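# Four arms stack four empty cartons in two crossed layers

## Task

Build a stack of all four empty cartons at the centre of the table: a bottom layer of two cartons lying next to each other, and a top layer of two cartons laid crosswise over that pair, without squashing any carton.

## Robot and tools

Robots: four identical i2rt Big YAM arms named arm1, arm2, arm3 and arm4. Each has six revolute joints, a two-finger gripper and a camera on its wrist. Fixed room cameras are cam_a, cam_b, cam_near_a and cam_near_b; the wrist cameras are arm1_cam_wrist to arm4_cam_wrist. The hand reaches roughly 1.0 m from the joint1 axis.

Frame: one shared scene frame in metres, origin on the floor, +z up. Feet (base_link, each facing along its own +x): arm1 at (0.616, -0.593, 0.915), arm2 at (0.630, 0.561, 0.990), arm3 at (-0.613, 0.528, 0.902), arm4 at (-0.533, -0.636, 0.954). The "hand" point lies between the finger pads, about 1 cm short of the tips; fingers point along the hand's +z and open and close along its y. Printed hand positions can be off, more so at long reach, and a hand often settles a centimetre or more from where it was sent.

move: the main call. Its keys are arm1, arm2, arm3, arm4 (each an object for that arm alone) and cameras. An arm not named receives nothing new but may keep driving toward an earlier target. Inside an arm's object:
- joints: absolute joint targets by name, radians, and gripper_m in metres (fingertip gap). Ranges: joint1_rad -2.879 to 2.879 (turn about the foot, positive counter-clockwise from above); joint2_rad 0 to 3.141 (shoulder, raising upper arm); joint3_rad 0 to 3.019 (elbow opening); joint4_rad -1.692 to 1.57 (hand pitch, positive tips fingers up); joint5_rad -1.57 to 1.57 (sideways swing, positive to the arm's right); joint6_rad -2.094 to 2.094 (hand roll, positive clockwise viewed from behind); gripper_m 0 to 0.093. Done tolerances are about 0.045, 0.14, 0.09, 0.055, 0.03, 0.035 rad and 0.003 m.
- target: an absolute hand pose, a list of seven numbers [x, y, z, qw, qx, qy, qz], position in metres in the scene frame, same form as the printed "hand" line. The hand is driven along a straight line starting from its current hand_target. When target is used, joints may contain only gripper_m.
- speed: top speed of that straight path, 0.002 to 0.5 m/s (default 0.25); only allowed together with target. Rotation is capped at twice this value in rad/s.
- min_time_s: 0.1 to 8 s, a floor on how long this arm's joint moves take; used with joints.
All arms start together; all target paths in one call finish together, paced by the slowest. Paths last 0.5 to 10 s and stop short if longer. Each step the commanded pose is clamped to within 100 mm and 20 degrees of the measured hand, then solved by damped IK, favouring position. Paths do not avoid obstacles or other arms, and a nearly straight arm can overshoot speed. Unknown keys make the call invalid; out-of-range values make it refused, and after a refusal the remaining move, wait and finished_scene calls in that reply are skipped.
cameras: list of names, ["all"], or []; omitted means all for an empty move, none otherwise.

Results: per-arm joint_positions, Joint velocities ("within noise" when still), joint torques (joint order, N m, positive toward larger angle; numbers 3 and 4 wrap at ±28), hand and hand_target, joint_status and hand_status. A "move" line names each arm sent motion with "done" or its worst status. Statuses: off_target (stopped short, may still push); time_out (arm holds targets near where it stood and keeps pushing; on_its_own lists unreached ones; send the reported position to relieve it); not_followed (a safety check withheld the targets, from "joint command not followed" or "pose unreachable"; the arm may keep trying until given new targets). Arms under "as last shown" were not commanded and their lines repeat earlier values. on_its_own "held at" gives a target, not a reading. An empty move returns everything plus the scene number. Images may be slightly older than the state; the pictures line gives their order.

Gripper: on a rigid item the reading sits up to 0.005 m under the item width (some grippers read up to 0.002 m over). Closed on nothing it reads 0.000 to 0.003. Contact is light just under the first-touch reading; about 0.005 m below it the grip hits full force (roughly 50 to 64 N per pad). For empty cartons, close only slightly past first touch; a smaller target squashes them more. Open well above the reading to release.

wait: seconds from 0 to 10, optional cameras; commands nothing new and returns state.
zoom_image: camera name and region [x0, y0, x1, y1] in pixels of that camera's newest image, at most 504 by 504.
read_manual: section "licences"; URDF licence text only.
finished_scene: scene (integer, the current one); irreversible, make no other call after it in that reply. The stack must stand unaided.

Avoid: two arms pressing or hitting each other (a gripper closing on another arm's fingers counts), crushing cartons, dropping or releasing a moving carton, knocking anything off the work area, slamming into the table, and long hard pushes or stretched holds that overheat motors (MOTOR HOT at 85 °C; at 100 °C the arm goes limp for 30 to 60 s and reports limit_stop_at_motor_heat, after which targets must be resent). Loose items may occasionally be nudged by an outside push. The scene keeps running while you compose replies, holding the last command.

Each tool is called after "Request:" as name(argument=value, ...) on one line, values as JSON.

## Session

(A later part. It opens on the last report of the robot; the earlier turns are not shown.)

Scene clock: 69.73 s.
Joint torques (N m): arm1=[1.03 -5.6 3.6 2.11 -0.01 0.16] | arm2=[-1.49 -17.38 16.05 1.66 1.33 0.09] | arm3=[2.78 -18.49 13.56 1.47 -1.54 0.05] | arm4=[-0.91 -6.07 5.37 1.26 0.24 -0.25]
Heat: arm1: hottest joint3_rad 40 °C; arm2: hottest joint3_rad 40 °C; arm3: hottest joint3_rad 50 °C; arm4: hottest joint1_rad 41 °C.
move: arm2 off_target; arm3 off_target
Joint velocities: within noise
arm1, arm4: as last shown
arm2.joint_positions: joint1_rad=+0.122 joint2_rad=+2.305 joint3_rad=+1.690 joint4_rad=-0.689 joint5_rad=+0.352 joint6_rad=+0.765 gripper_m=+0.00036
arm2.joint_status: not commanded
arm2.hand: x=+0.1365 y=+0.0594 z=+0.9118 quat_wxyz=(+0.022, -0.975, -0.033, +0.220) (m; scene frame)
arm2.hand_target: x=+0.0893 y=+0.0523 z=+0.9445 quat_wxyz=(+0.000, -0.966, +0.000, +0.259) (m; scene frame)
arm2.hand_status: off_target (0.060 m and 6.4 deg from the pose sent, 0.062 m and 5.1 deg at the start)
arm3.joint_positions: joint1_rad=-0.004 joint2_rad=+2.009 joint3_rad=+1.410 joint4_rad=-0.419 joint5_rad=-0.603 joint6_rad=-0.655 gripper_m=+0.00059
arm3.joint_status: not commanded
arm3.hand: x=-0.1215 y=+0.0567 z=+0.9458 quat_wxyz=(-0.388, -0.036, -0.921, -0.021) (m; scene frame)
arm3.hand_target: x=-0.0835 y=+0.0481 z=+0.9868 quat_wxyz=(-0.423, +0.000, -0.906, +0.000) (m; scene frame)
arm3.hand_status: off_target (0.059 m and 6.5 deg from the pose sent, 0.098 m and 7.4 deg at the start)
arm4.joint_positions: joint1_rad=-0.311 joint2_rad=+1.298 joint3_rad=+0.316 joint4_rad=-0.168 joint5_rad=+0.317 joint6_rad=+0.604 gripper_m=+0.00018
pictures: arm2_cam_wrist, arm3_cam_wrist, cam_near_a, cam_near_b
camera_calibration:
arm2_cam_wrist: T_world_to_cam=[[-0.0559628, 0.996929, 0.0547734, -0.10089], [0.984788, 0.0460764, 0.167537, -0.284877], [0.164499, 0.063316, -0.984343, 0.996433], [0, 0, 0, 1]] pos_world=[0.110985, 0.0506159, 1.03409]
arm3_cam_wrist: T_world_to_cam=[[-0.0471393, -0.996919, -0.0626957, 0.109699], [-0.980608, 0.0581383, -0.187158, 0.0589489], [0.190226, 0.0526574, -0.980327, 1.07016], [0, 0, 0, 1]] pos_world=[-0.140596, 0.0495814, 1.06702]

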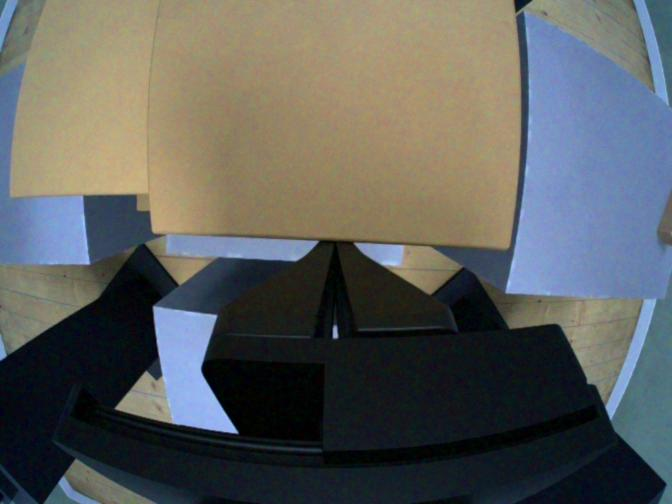

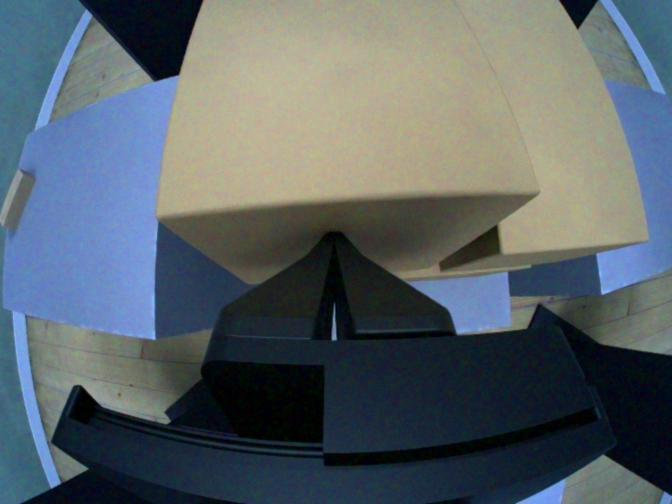

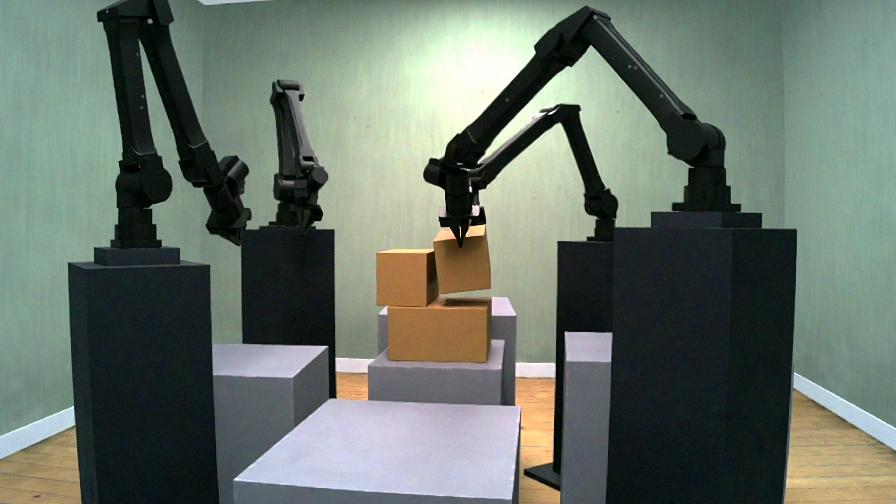

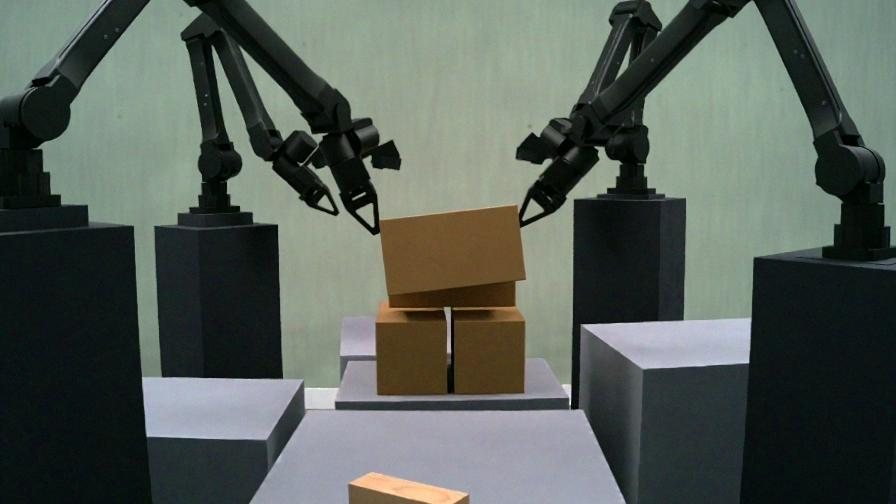

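Request:
move(arm2={"target": [0.086, 0.056, 0.948, 0, 0.9659, 0, -0.2588], "speed": 0.06}, arm3={"target": [-0.080, 0.086, 0.945, 0.4226, 0, 0.9063, 0], "speed": 0.06}, cameras=["arm2_cam_wrist","arm3_cam_wrist","cam_near_b","cam_near_a"])

Request:
zoom_image(camera="cam_near_a", region=[340, 180, 580, 380])

Scene clock: 72.60 s.
Joint torques (N m): arm1=[1.14 -5.6 3.62 2.1 0 0.15] | arm2=[-3.25 -19.96 14 1.77 1.18 -0.03] | arm3=[4.42 -18.14 9.22 2.67 -1.09 0.19] | arm4=[-1.14 -6.01 5.37 1.28 0.24 -0.24]
Heat: arm1: hottest joint3_rad 39 °C; arm2: hottest joint3_rad 41 °C; arm3: hottest joint3_rad 51 °C; arm4: hottest joint1_rad 41 °C.
move: arm2 off_target; arm3 off_target
Joint velocities: within noise
arm1, arm4: as last shown
arm2.joint_positions: joint1_rad=+0.126 joint2_rad=+2.305 joint3_rad=+1.691 joint4_rad=-0.689 joint5_rad=+0.356 joint6_rad=+0.766 gripper_m=+0.00036
arm2.joint_status: not commanded
arm2.hand: x=+0.1383 y=+0.0574 z=+0.9121 quat_wxyz=(+0.022, -0.974, -0.035, +0.222) (m; scene frame)
arm2.hand_target: x=+0.0889 y=+0.0598 z=+0.9498 quat_wxyz=(+0.001, -0.966, +0.000, +0.259) (m; scene frame)
arm2.hand_status: off_target (0.063 m and 6.4 deg from the pose sent, 0.062 m and 6.4 deg at the start)
arm3.joint_positions: joint1_rad=+0.020 joint2_rad=+2.009 joint3_rad=+1.326 joint4_rad=-0.288 joint5_rad=-0.587 joint6_rad=-0.628 gripper_m=+0.00059
arm3.joint_status: not commanded
arm3.hand: x=-0.1186 y=+0.0749 z=+0.9241 quat_wxyz=(-0.397, -0.033, -0.917, -0.009) (m; scene frame)
arm3.hand_target: x=-0.0821 y=+0.0879 z=+0.9458 quat_wxyz=(-0.423, +0.000, -0.906, -0.001) (m; scene frame)
arm3.hand_status: off_target (0.045 m and 5.1 deg from the pose sent, 0.051 m and 6.5 deg at the start)
pictures: arm2_cam_wrist, arm3_cam_wrist, cam_near_a, cam_near_b
camera_calibration:
arm2_cam_wrist: T_world_to_cam=[[-0.0589724, 0.996642, 0.0568095, -0.100354], [0.985161, 0.0489157, 0.164513, -0.284077], [0.161181, 0.0656683, -0.984738, 0.99737], [0, 0, 0, 1]] pos_world=[0.113186, 0.048417, 1.03458]
arm3_cam_wrist: T_world_to_cam=[[-0.0502267, -0.997975, -0.0390381, 0.104446], [-0.976807, 0.0572326, -0.206333, 0.0748827], [0.208149, 0.0277693, -0.977703, 1.04895], [0, 0, 0, 1]] pos_world=[-0.139946, 0.0708202, 1.04509]

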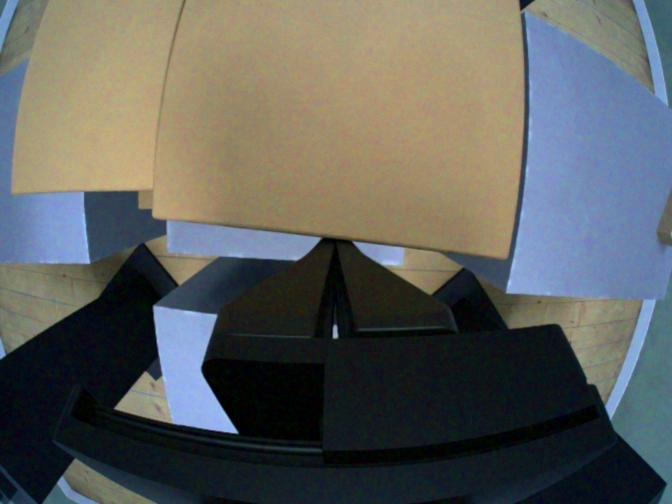

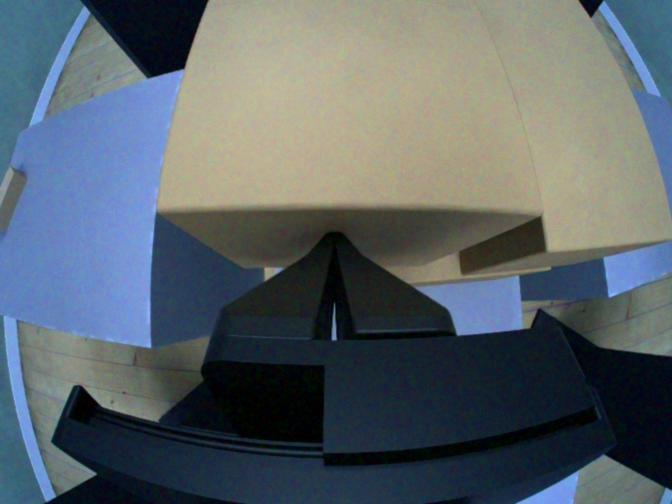

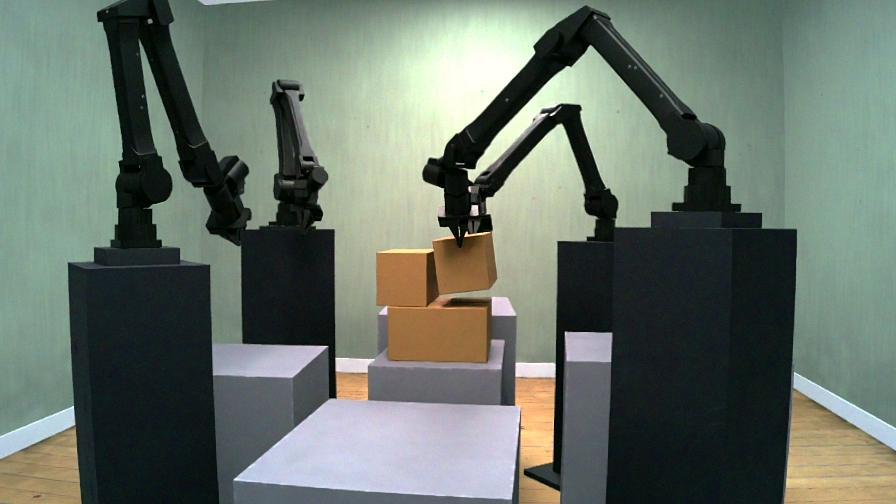

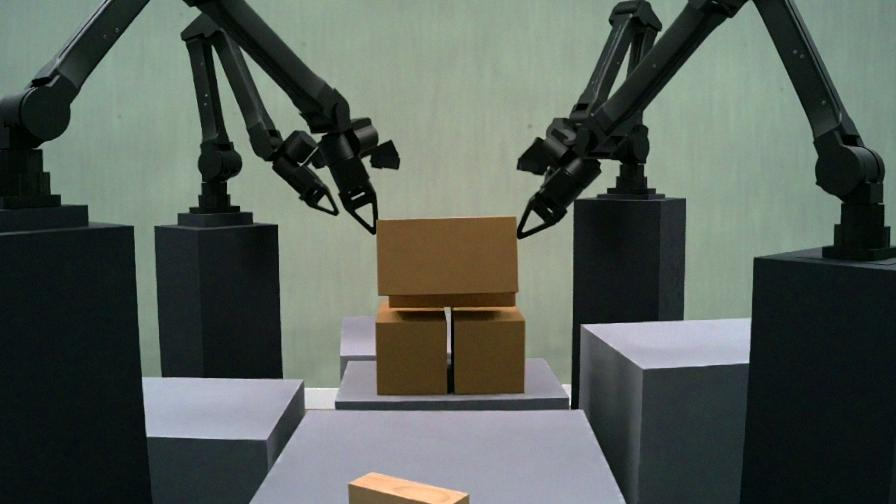

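Scaled by 2.100 from the camera's 896x504 image, which has a finer 1280x720 frame.

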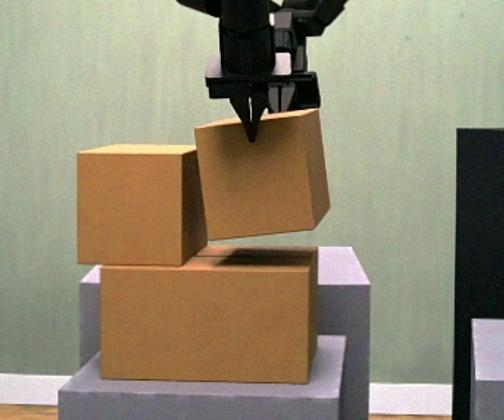

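Request:
move(arm2={"target": [0.086, 0.058, 0.916, 0, 0.9659, 0, -0.2588], "speed": 0.04}, arm3={"target": [-0.080, 0.086, 0.920, 0.4226, 0, 0.9063, 0], "speed": 0.04}, cameras=["arm2_cam_wrist","arm3_cam_wrist","cam_near_b","cam_near_a"])

Request:
zoom_image(camera="cam_near_a", region=[340, 180, 580, 380])

Scene clock: 75.37 s.
Joint torques (N m): arm1=[1.14 -5.6 3.6 2.13 0 0.16] | arm2=[-4.13 -17.44 12.78 2.99 1.12 -0.03] | arm3=[4.31 -18.43 8.95 2.69 -1.06 0.2] | arm4=[-1.14 -6.01 5.41 1.36 0.27 -0.26]
Heat: arm1: hottest joint3_rad 39 °C; arm2: hottest joint3_rad 41 °C; arm3: hottest joint3_rad 51 °C; arm4: hottest joint1_rad 41 °C.
move: arm2 off_target; arm3 off_target
Joint velocities: within noise
arm1, arm4: as last shown
arm2.joint_positions: joint1_rad=+0.126 joint2_rad=+2.326 joint3_rad=+1.691 joint4_rad=-0.657 joint5_rad=+0.356 joint6_rad=+0.766 gripper_m=+0.00036
arm2.joint_status: not commanded
arm2.hand: x=+0.1363 y=+0.0552 z=+0.9000 quat_wxyz=(+0.018, -0.973, -0.033, +0.226) (m; scene frame)
arm2.hand_target: x=+0.0886 y=+0.0614 z=+0.9180 quat_wxyz=(+0.001, -0.966, +0.000, +0.259) (m; scene frame)
arm2.hand_status: off_target (0.053 m and 5.8 deg from the pose sent, 0.052 m and 6.4 deg at the start)
arm3.joint_positions: joint1_rad=+0.022 joint2_rad=+2.054 joint3_rad=+1.312 joint4_rad=-0.235 joint5_rad=-0.587 joint6_rad=-0.627 gripper_m=+0.00059
arm3.joint_status: not commanded
arm3.hand: x=-0.1187 y=+0.0772 z=+0.8963 quat_wxyz=(-0.395, -0.034, -0.918, -0.011) (m; scene frame)
arm3.hand_target: x=-0.0819 y=+0.0881 z=+0.9210 quat_wxyz=(-0.423, +0.000, -0.906, -0.001) (m; scene frame)
arm3.hand_status: off_target (0.046 m and 5.3 deg from the pose sent, 0.040 m and 5.1 deg at the start)
pictures: arm2_cam_wrist, arm3_cam_wrist, cam_near_a, cam_near_b
camera_calibration:
arm2_cam_wrist: T_world_to_cam=[[-0.0585755, 0.997122, 0.0481228, -0.0897233], [0.986353, 0.050378, 0.156746, -0.273335], [0.15387, 0.0566475, -0.986466, 0.988908], [0, 0, 0, 1]] pos_world=[0.112186, 0.047216, 1.02269]
arm3_cam_wrist: T_world_to_cam=[[-0.0489128, -0.997865, -0.0432866, 0.10958], [-0.977524, 0.0567239, -0.20305, 0.0659316], [0.205072, 0.032382, -0.978211, 1.02142], [0, 0, 0, 1]] pos_world=[-0.139655, 0.0725303, 1.01729]

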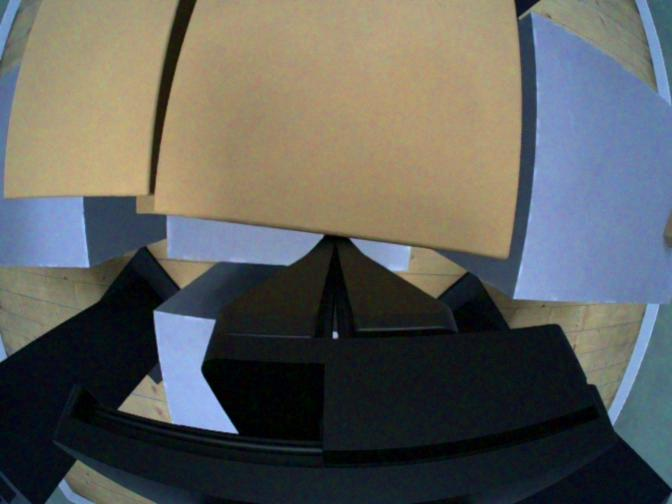

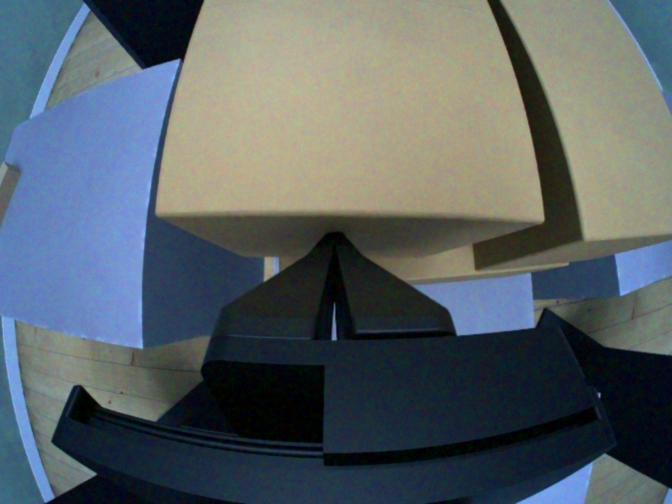

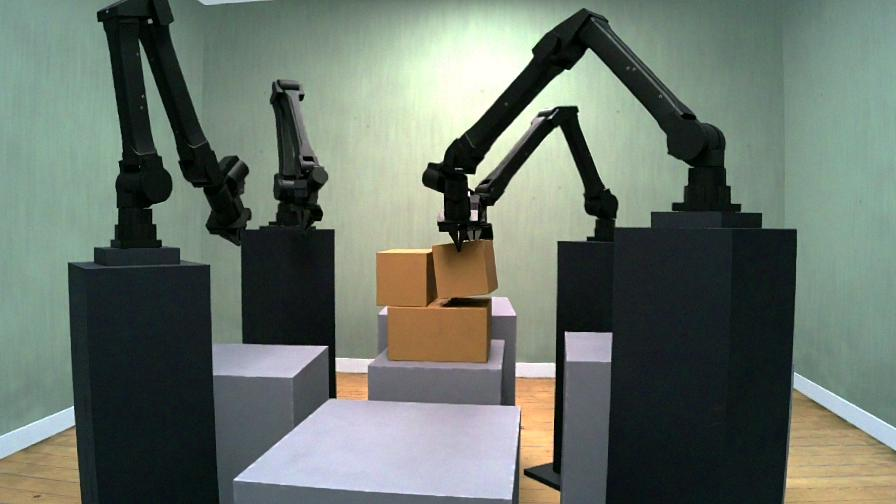

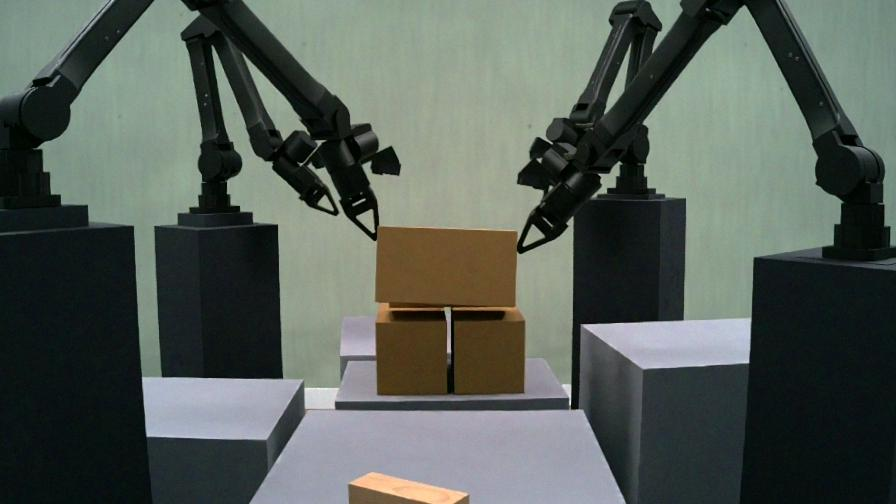

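Scaled by 2.100 from the camera's 896x504 image, which has a finer 1280x720 frame.

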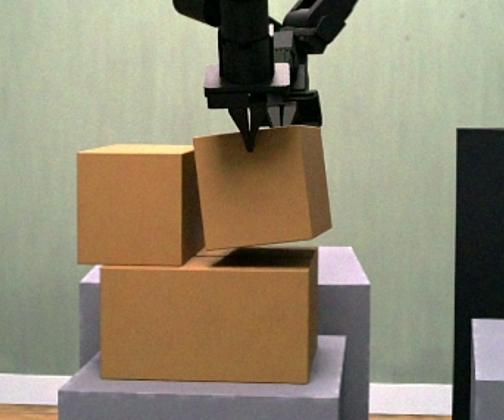

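Request:
move(arm2={"target": [0.086, 0.070, 0.895, 0, 0.9659, 0, -0.2588], "speed": 0.04}, arm3={"target": [-0.080, 0.095, 0.909, 0.4226, 0, 0.9063, 0], "speed": 0.04}, cameras=["arm2_cam_wrist","arm3_cam_wrist","cam_near_b","cam_near_a"])

Request:
zoom_image(camera="cam_near_a", region=[340, 180, 580, 380])

Scene clock: 77.37 s.
Joint torques (N m): arm1=[1.08 -5.6 3.6 2.13 0 0.15] | arm2=[-4.48 -16.97 9.57 3.04 1.18 -0.06] | arm3=[4.01 -18.61 9.11 2.93 -0.97 0.17] | arm4=[-0.91 -6.12 5.3 1.24 0.25 -0.26]
Heat: arm1: hottest joint3_rad 39 °C; arm2: hottest joint3_rad 42 °C; arm3: hottest joint3_rad 50 °C; arm4: hottest joint1_rad 41 °C.
move: arm2 off_target; arm3 off_target
Joint velocities: within noise
arm1, arm4: as last shown
arm2.joint_positions: joint1_rad=+0.126 joint2_rad=+2.336 joint3_rad=+1.691 joint4_rad=-0.599 joint5_rad=+0.350 joint6_rad=+0.763 gripper_m=+0.00036
arm2.joint_status: not commanded
arm2.hand: x=+0.1302 y=+0.0460 z=+0.8967 quat_wxyz=(-0.002, -0.971, -0.031, +0.239) (m; scene frame)
arm2.hand_target: x=+0.0886 y=+0.0720 z=+0.8961 quat_wxyz=(+0.001, -0.966, +0.000, +0.259) (m; scene frame)
arm2.hand_status: off_target (0.050 m and 4.3 deg from the pose sent, 0.053 m and 5.8 deg at the start)
arm3.joint_positions: joint1_rad=+0.035 joint2_rad=+2.062 joint3_rad=+1.277 joint4_rad=-0.200 joint5_rad=-0.582 joint6_rad=-0.617 gripper_m=+0.00059
arm3.joint_status: not commanded
arm3.hand: x=-0.1200 y=+0.0916 z=+0.8811 quat_wxyz=(-0.391, -0.034, -0.920, -0.017) (m; scene frame)
arm3.hand_target: x=-0.0822 y=+0.0974 z=+0.9102 quat_wxyz=(-0.423, +0.000, -0.906, -0.001) (m; scene frame)
arm3.hand_status: off_target (0.049 m and 5.9 deg from the pose sent, 0.045 m and 5.3 deg at the start)
pictures: arm2_cam_wrist, arm3_cam_wrist, cam_near_a, cam_near_b
camera_calibration:
arm2_cam_wrist: T_world_to_cam=[[-0.0624221, 0.997998, 0.0102114, -0.0464282], [0.989741, 0.0605818, 0.12939, -0.242655], [0.128512, 0.0181835, -0.991541, 0.996657], [0, 0, 0, 1]] pos_world=[0.109185, 0.042913, 1.0201]
arm3_cam_wrist: T_world_to_cam=[[-0.045156, -0.997481, -0.054707, 0.133753], [-0.979442, 0.0549842, -0.194087, 0.0528137], [0.196606, 0.0448181, -0.979458, 1.00529], [0, 0, 0, 1]] pos_world=[-0.139879, 0.085457, 1.00221]

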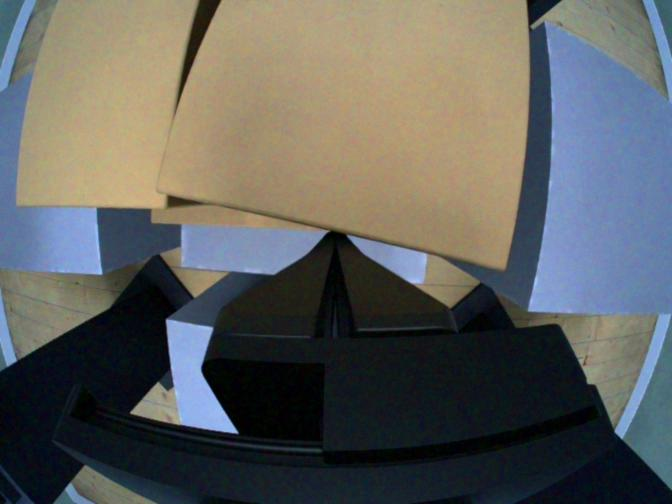

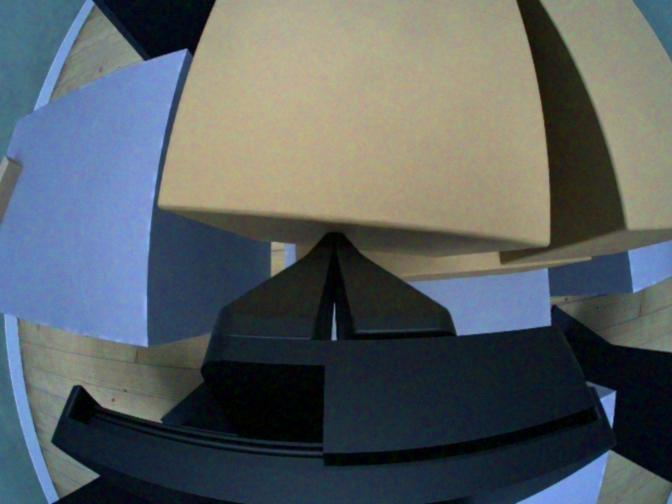

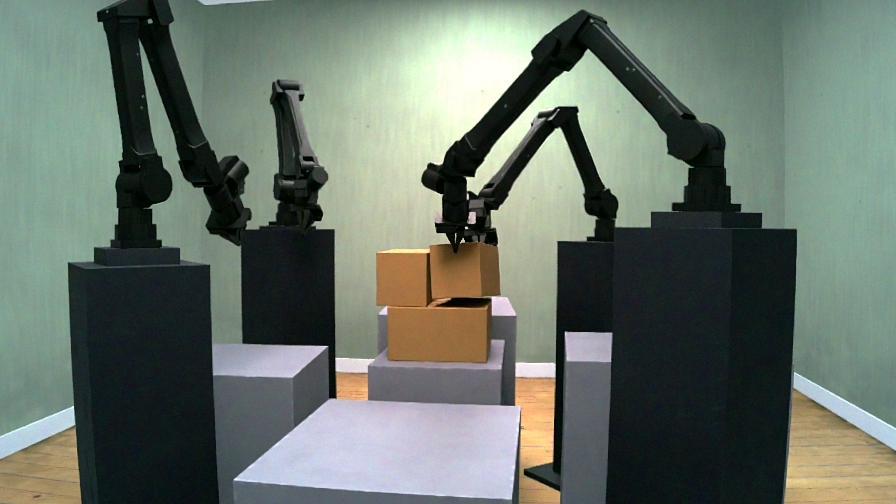

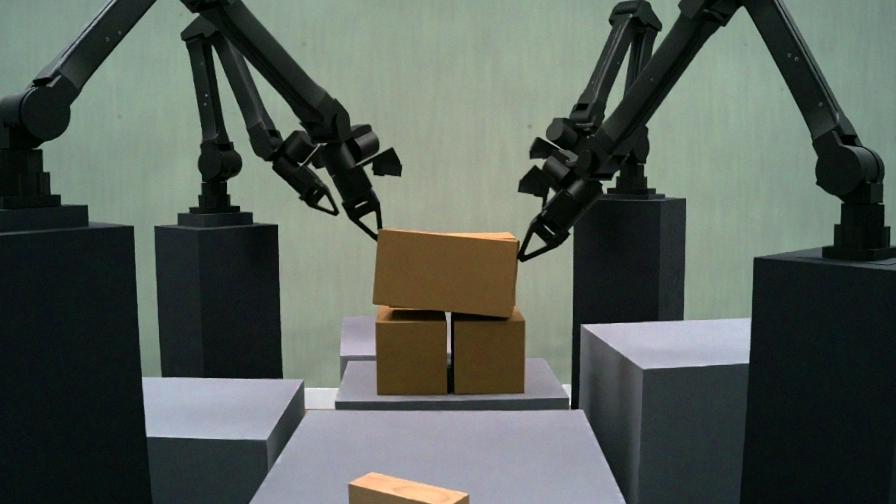

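Scaled by 2.100 from the camera's 896x504 image, which has a finer 1280x720 frame.

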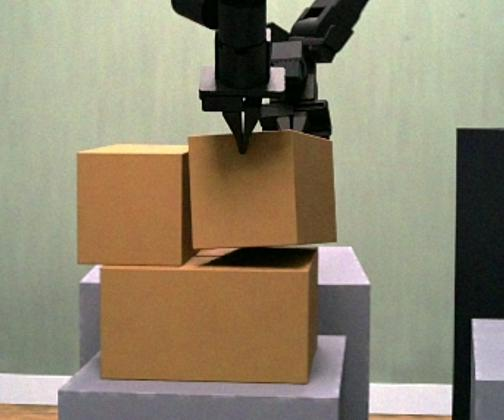

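Request:
move(arm2={"target": [0.086, 0.092, 0.900, 0, 0.9659, 0, -0.2588], "speed": 0.04}, arm3={"target": [-0.080, 0.076, 0.916, 0.4226, 0, 0.9063, 0], "speed": 0.04}, cameras=["arm2_cam_wrist","arm3_cam_wrist","cam_near_b","cam_near_a"])

Request:
zoom_image(camera="cam_near_a", region=[340, 180, 580, 380])

Scene clock: 79.50 s.
Joint torques (N m): arm1=[1.08 -5.54 3.59 2.11 0 0.15] | arm2=[-5.36 -20.01 8.88 3.21 1.08 -0.12] | arm3=[2.37 -17.96 12.42 1.54 -1.24 0.02] | arm4=[-1.03 -5.95 5.35 1.28 0.25 -0.25]
Heat: arm1: hottest joint3_rad 39 °C; arm2: hottest joint3_rad 42 °C; arm3: hottest joint3_rad 50 °C; arm4: hottest joint1_rad 41 °C.
move: arm2 off_target; arm3 off_target
Joint velocities: within noise
arm1, arm4: as last shown
arm2.joint_positions: joint1_rad=+0.102 joint2_rad=+2.336 joint3_rad=+1.622 joint4_rad=-0.567 joint5_rad=+0.346 joint6_rad=+0.742 gripper_m=+0.00036
arm2.joint_status: not commanded
arm2.hand: x=+0.1345 y=+0.0767 z=+0.8733 quat_wxyz=(+0.016, -0.974, -0.033, +0.225) (m; scene frame)
arm2.hand_target: x=+0.0883 y=+0.0941 z=+0.9008 quat_wxyz=(+0.002, -0.966, +0.000, +0.259) (m; scene frame)
arm2.hand_status: off_target (0.057 m and 5.8 deg from the pose sent, 0.064 m and 4.3 deg at the start)
arm3.joint_positions: joint1_rad=+0.035 joint2_rad=+2.063 joint3_rad=+1.277 joint4_rad=-0.216 joint5_rad=-0.588 joint6_rad=-0.623 gripper_m=+0.00059
arm3.joint_status: not commanded
arm3.hand: x=-0.1216 y=+0.0948 z=+0.8787 quat_wxyz=(-0.387, -0.033, -0.921, -0.024) (m; scene frame)
arm3.hand_target: x=-0.0835 y=+0.0798 z=+0.9183 quat_wxyz=(-0.423, +0.000, -0.906, +0.000) (m; scene frame)
arm3.hand_status: off_target (0.059 m and 6.5 deg from the pose sent, 0.055 m and 5.9 deg at the start)
pictures: arm2_cam_wrist, arm3_cam_wrist, cam_near_a, cam_near_b
camera_calibration:
arm2_cam_wrist: T_world_to_cam=[[-0.0591208, 0.997257, 0.0445246, -0.106858], [0.986148, 0.0514215, 0.157696, -0.269282], [0.154974, 0.053231, -0.986483, 0.961765], [0, 0, 0, 1]] pos_world=[0.110186, 0.0692157, 0.995988]
arm3_cam_wrist: T_world_to_cam=[[-0.0387598, -0.996995, -0.0670742, 0.148344], [-0.981258, 0.050656, -0.18592, 0.0436317], [0.188759, 0.0586109, -0.980273, 1.00162], [0, 0, 0, 1]] pos_world=[-0.140501, 0.0869823, 0.999921]

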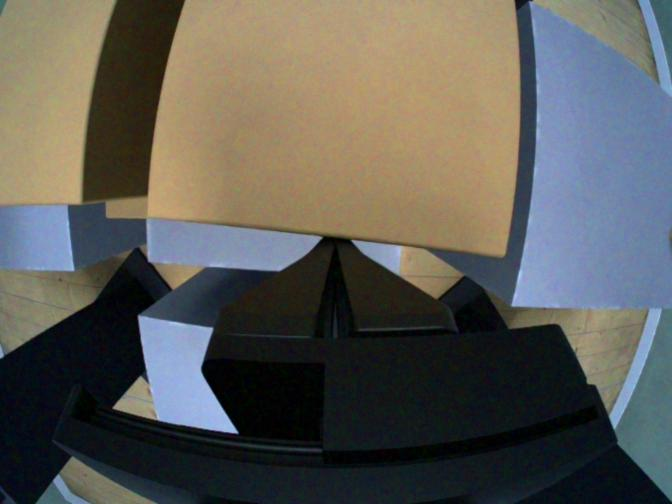

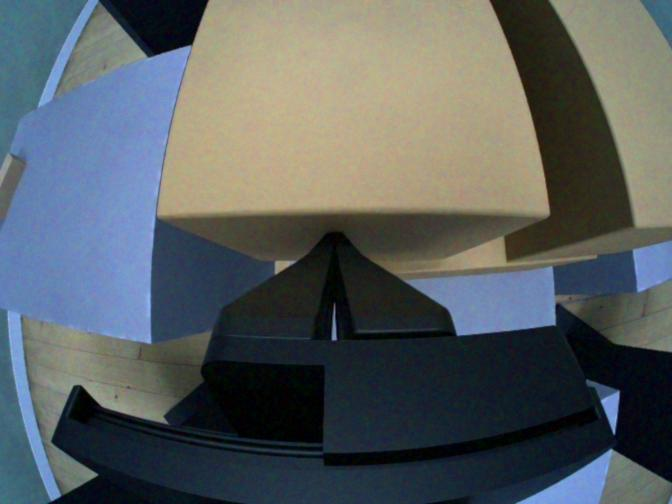

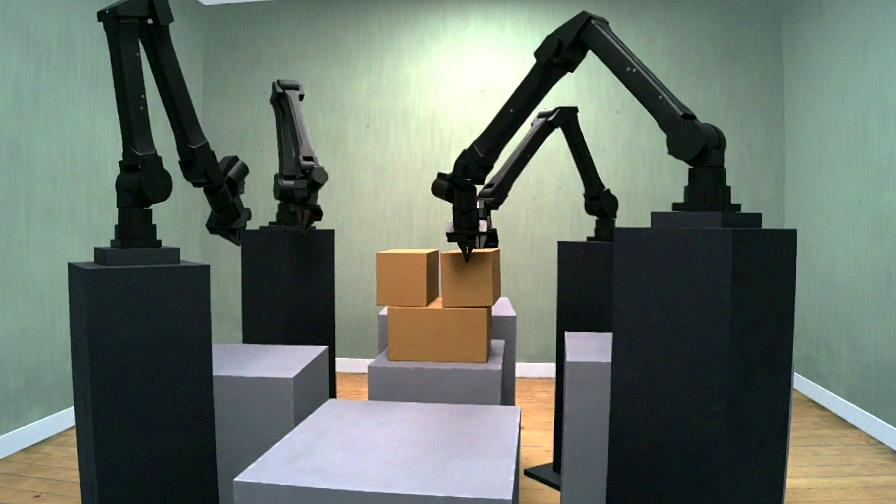

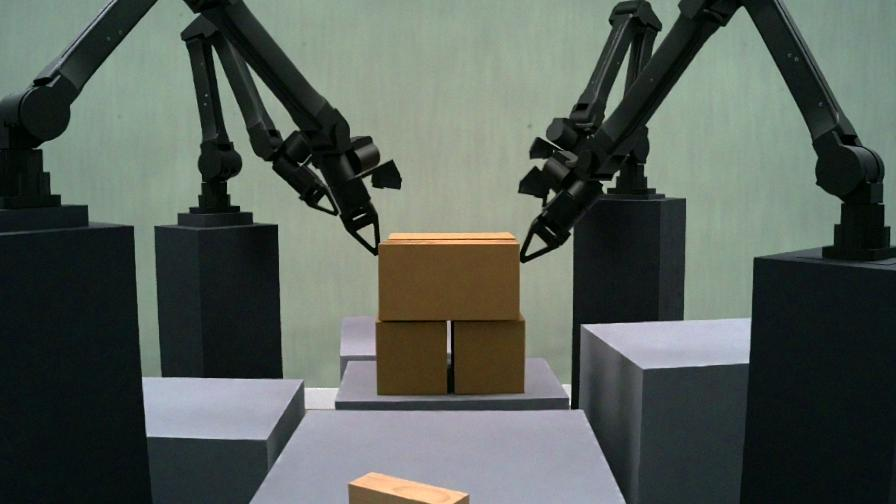

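Scaled by 2.100 from the camera's 896x504 image, which has a finer 1280x720 frame.

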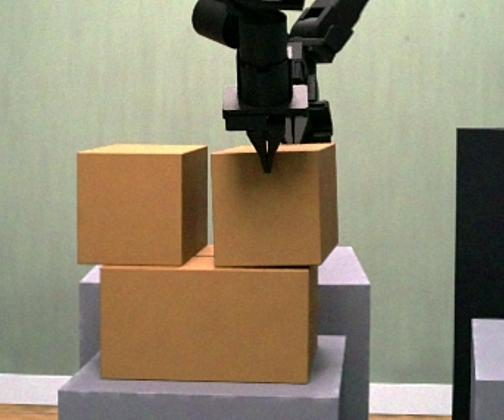

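Request:
move(arm2={"target": [0.106, 0.080, 0.890, 0, 0.9659, 0, -0.2588], "speed": 0.04}, arm3={"target": [-0.098, 0.092, 0.902, 0.4226, 0, 0.9063, 0], "speed": 0.04})

Request:
move(arm2={"target": [0.17, 0.080, 0.890, 0, 0.9659, 0, -0.2588], "speed": 0.04}, arm3={"target": [-0.16, 0.092, 0.902, 0.4226, 0, 0.9063, 0], "speed": 0.04}, cameras=["arm2_cam_wrist","arm3_cam_wrist","cam_near_b","cam_near_a"])

Scene clock: 81.70 s.
Joint torques (N m): arm1=[1.08 -5.6 3.6 2.11 0 0.16] | arm2=[-1.85 -18.67 8.85 2.84 1.24 0.07] | arm3=[2.02 -18.84 8.23 2.56 -1.2 0.04] | arm4=[-1.14 -6.18 5.35 1.33 0.25 -0.26]
Heat: arm1: hottest joint3_rad 39 °C; arm2: hottest joint3_rad 41 °C; arm3: hottest joint3_rad 51 °C; arm4: hottest joint1_rad 41 °C.
move: arm2 off_target; arm3 off_target
Joint velocities: within noise
arm1, arm4: as last shown
arm2.joint_positions: joint1_rad=+0.102 joint2_rad=+2.336 joint3_rad=+1.612 joint4_rad=-0.553 joint5_rad=+0.352 joint6_rad=+0.756 gripper_m=+0.00036
arm2.joint_status: not commanded
arm2.hand: x=+0.1348 y=+0.0785 z=+0.8711 quat_wxyz=(+0.015, -0.973, -0.025, +0.228) (m; scene frame)
arm2.hand_target: x=+0.1069 y=+0.0810 z=+0.8907 quat_wxyz=(+0.000, -0.966, +0.000, +0.259) (m; scene frame)
arm2.hand_status: off_target (0.035 m and 4.9 deg from the pose sent, 0.033 m and 5.8 deg at the start)
arm3.joint_positions: joint1_rad=+0.035 joint2_rad=+2.063 joint3_rad=+1.261 joint4_rad=-0.179 joint5_rad=-0.592 joint6_rad=-0.628 gripper_m=+0.00059
arm3.joint_status: not commanded
arm3.hand: x=-0.1218 y=+0.0955 z=+0.8772 quat_wxyz=(-0.395, -0.027, -0.918, -0.017) (m; scene frame)
arm3.hand_target: x=-0.0991 y=+0.0929 z=+0.9026 quat_wxyz=(-0.422, +0.000, -0.906, +0.000) (m; scene frame)
arm3.hand_status: off_target (0.035 m and 5.1 deg from the pose sent, 0.033 m and 6.5 deg at the start)
pictures: none

Scene clock: 83.87 s.
Joint torques (N m): arm1=[1.14 -5.6 3.6 2.11 0 0.16] | arm2=[1.32 -18.9 6.63 2.1 0.52 0.1] | arm3=[-0.62 -18.08 6.31 1.46 -0.61 0.02] | arm4=[-1.14 -6.01 5.31 1.29 0.25 -0.26]
Heat: arm1: hottest joint3_rad 39 °C; arm2: hottest joint3_rad 41 °C; arm3: hottest joint3_rad 50 °C; arm4: hottest joint1_rad 41 °C.
move: arm2 off_target; arm3 off_target
Joint velocities: within noise
arm1, arm4: as last shown
arm2.joint_positions: joint1_rad=+0.145 joint2_rad=+2.276 joint3_rad=+1.479 joint4_rad=-0.481 joint5_rad=+0.397 joint6_rad=+0.834 gripper_m=+0.00036
arm2.joint_status: not commanded
arm2.hand: x=+0.1717 y=+0.0896 z=+0.8710 quat_wxyz=(+0.016, -0.969, -0.005, +0.245) (m; scene frame)
arm2.hand_target: x=+0.1700 y=+0.0800 z=+0.8899 quat_wxyz=(+0.000, -0.966, +0.000, +0.259) (m; scene frame)
arm2.hand_status: off_target (0.021 m and 2.6 deg from the pose sent, 0.040 m and 4.9 deg at the start)
arm3.joint_positions: joint1_rad=-0.019 joint2_rad=+2.000 joint3_rad=+1.168 joint4_rad=-0.154 joint5_rad=-0.656 joint6_rad=-0.713 gripper_m=+0.00059
arm3.joint_status: not commanded
arm3.hand: x=-0.1579 y=+0.1005 z=+0.8891 quat_wxyz=(-0.413, -0.004, -0.910, -0.013) (m; scene frame)
arm3.hand_target: x=-0.1599 y=+0.0920 z=+0.9021 quat_wxyz=(-0.423, +0.000, -0.906, +0.000) (m; scene frame)
arm3.hand_status: off_target (0.016 m and 2.0 deg from the pose sent, 0.046 m and 5.1 deg at the start)
pictures: arm2_cam_wrist, arm3_cam_wrist, cam_near_a, cam_near_b
camera_calibration:
arm2_cam_wrist: T_world_to_cam=[[-0.00386466, 0.999454, 0.0327998, -0.116891], [0.993152, 0.0000061774, 0.11683, -0.267223], [0.116766, 0.0330267, -0.99261, 0.966774], [0, 0, 0, 1]] pos_world=[0.152055, 0.0848997, 0.994683]
arm3_cam_wrist: T_world_to_cam=[[0.00798091, -0.999694, -0.0234304, 0.122089], [-0.970007, -0.00204699, -0.243069, 0.0674655], [0.242946, 0.0246675, -0.969726, 1.02089], [0, 0, 0, 1]] pos_world=[-0.183553, 0.0970068, 1.00924]

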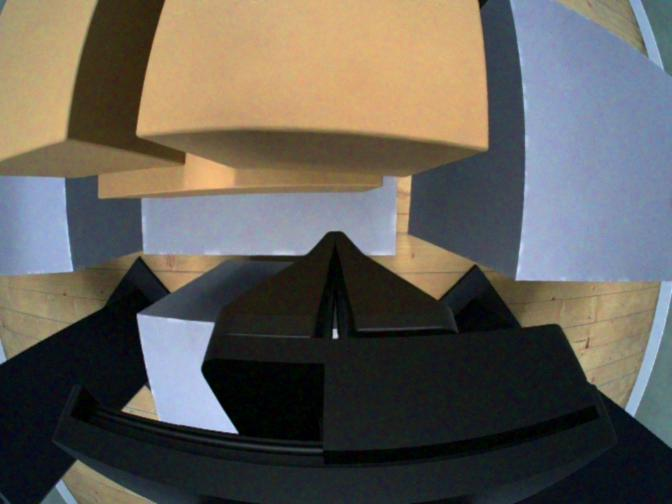

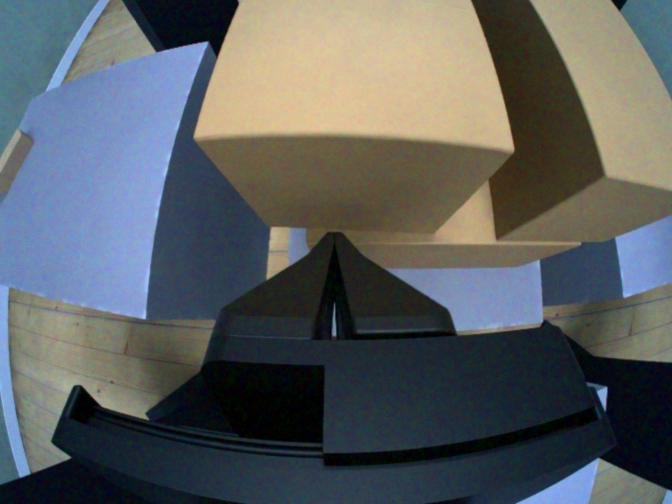

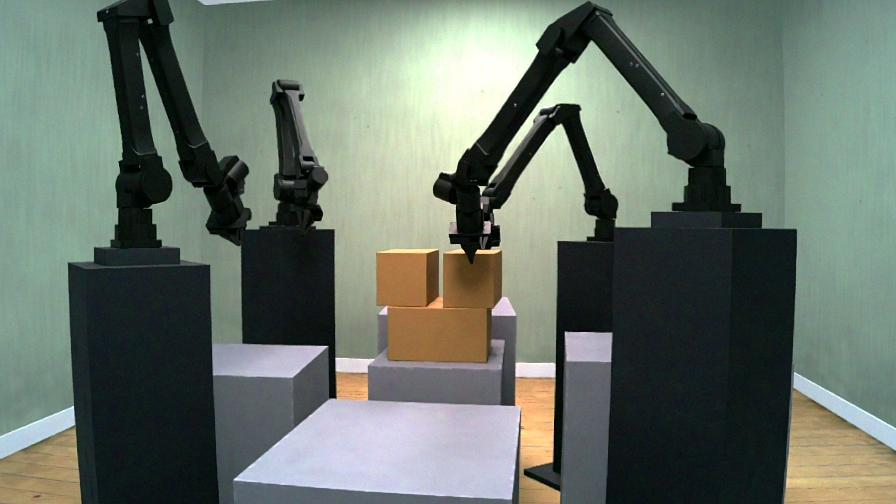

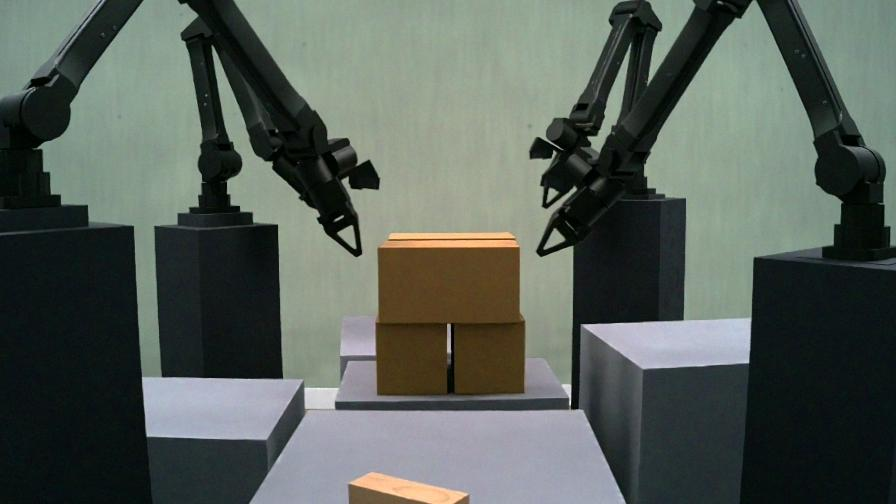

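Request:
move(arm2={"target": [0.28, 0.14, 0.93, 0, 0.9659, 0, -0.2588], "speed": 0.15}, arm3={"target": [-0.27, 0.14, 0.94, 0.4226, 0, 0.9063, 0], "speed": 0.15}, cameras=["cam_near_a"])

Request:
finished_scene(scene=2)

Scene clock: 86.27 s.
Joint torques (N m): arm1=[1.14 -5.6 3.6 2.13 0 0.16] | arm2=[1.49 -15.09 5.76 1.72 0.55 0.06] | arm3=[-0.56 -14.1 6.19 0.64 -0.67 0.06] | arm4=[-1.2 -6.01 5.33 1.32 0.25 -0.25]
Heat: arm1: hottest joint3_rad 39 °C; arm2: hottest joint3_rad 41 °C; arm3: hottest joint3_rad 50 °C; arm4: hottest joint1_rad 41 °C.
move: arm2 off_target; arm3 done
Joint velocities: within noise
arm1.joint_positions: joint1_rad=+0.386 joint2_rad=+1.349 joint3_rad=+0.257 joint4_rad=+0.323 joint5_rad=-0.313 joint6_rad=-0.280 gripper_m=+0.00035
arm1.joint_status: not commanded
arm1.hand: x=+0.2723 y=-0.4960 z=+0.9241 quat_wxyz=(+0.002, +0.911, -0.005, -0.412) (m; scene frame)
arm1.hand_target: x=+0.2699 y=-0.5000 z=+0.9300 quat_wxyz=(+0.000, +0.906, +0.000, -0.423) (m; scene frame)
arm1.hand_status: not commanded
arm2.joint_positions: joint1_rad=+0.245 joint2_rad=+1.995 joint3_rad=+1.099 joint4_rad=-0.418 joint5_rad=+0.428 joint6_rad=+0.939 gripper_m=+0.00036
arm2.joint_status: not commanded
arm2.hand: x=+0.2798 y=+0.1471 z=+0.9179 quat_wxyz=(+0.015, -0.969, -0.004, +0.248) (m; scene frame)
arm2.hand_target: x=+0.2800 y=+0.1399 z=+0.9300 quat_wxyz=(+0.000, -0.966, +0.000, +0.259) (m; scene frame)
arm2.hand_status: off_target (0.014 m and 2.2 deg from the pose sent, 0.133 m and 2.6 deg at the start)
arm3.joint_positions: joint1_rad=-0.157 joint2_rad=+1.731 joint3_rad=+0.894 joint4_rad=-0.222 joint5_rad=-0.730 joint6_rad=-0.863 gripper_m=+0.00059
arm3.joint_status: not commanded
arm3.hand: x=-0.2662 y=+0.1435 z=+0.9333 quat_wxyz=(-0.420, -0.001, -0.908, -0.006) (m; scene frame)
arm3.hand_target: x=-0.2700 y=+0.1400 z=+0.9399 quat_wxyz=(-0.423, +0.000, -0.906, +0.000) (m; scene frame)
arm3.hand_status: done (0.008 m and 0.7 deg from the pose sent, 0.129 m and 2.0 deg at the start)
arm4.joint_positions: joint1_rad=-0.311 joint2_rad=+1.298 joint3_rad=+0.316 joint4_rad=-0.168 joint5_rad=+0.317 joint6_rad=+0.604 gripper_m=+0.00018
arm4.joint_status: not commanded
arm4.hand: x=-0.2686 y=-0.4933 z=+0.9315 quat_wxyz=(-0.258, +0.003, -0.966, -0.001) (m; scene frame)
arm4.hand_target: x=-0.2701 y=-0.4999 z=+0.9300 quat_wxyz=(-0.259, +0.000, -0.966, +0.000) (m; scene frame)
arm4.hand_status: not commanded
pictures: cam_near_a

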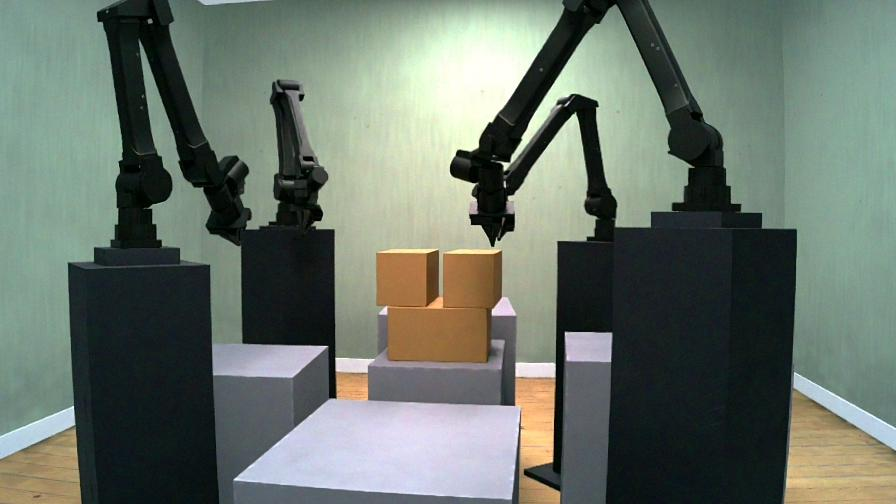

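The scene is finished: the task was done.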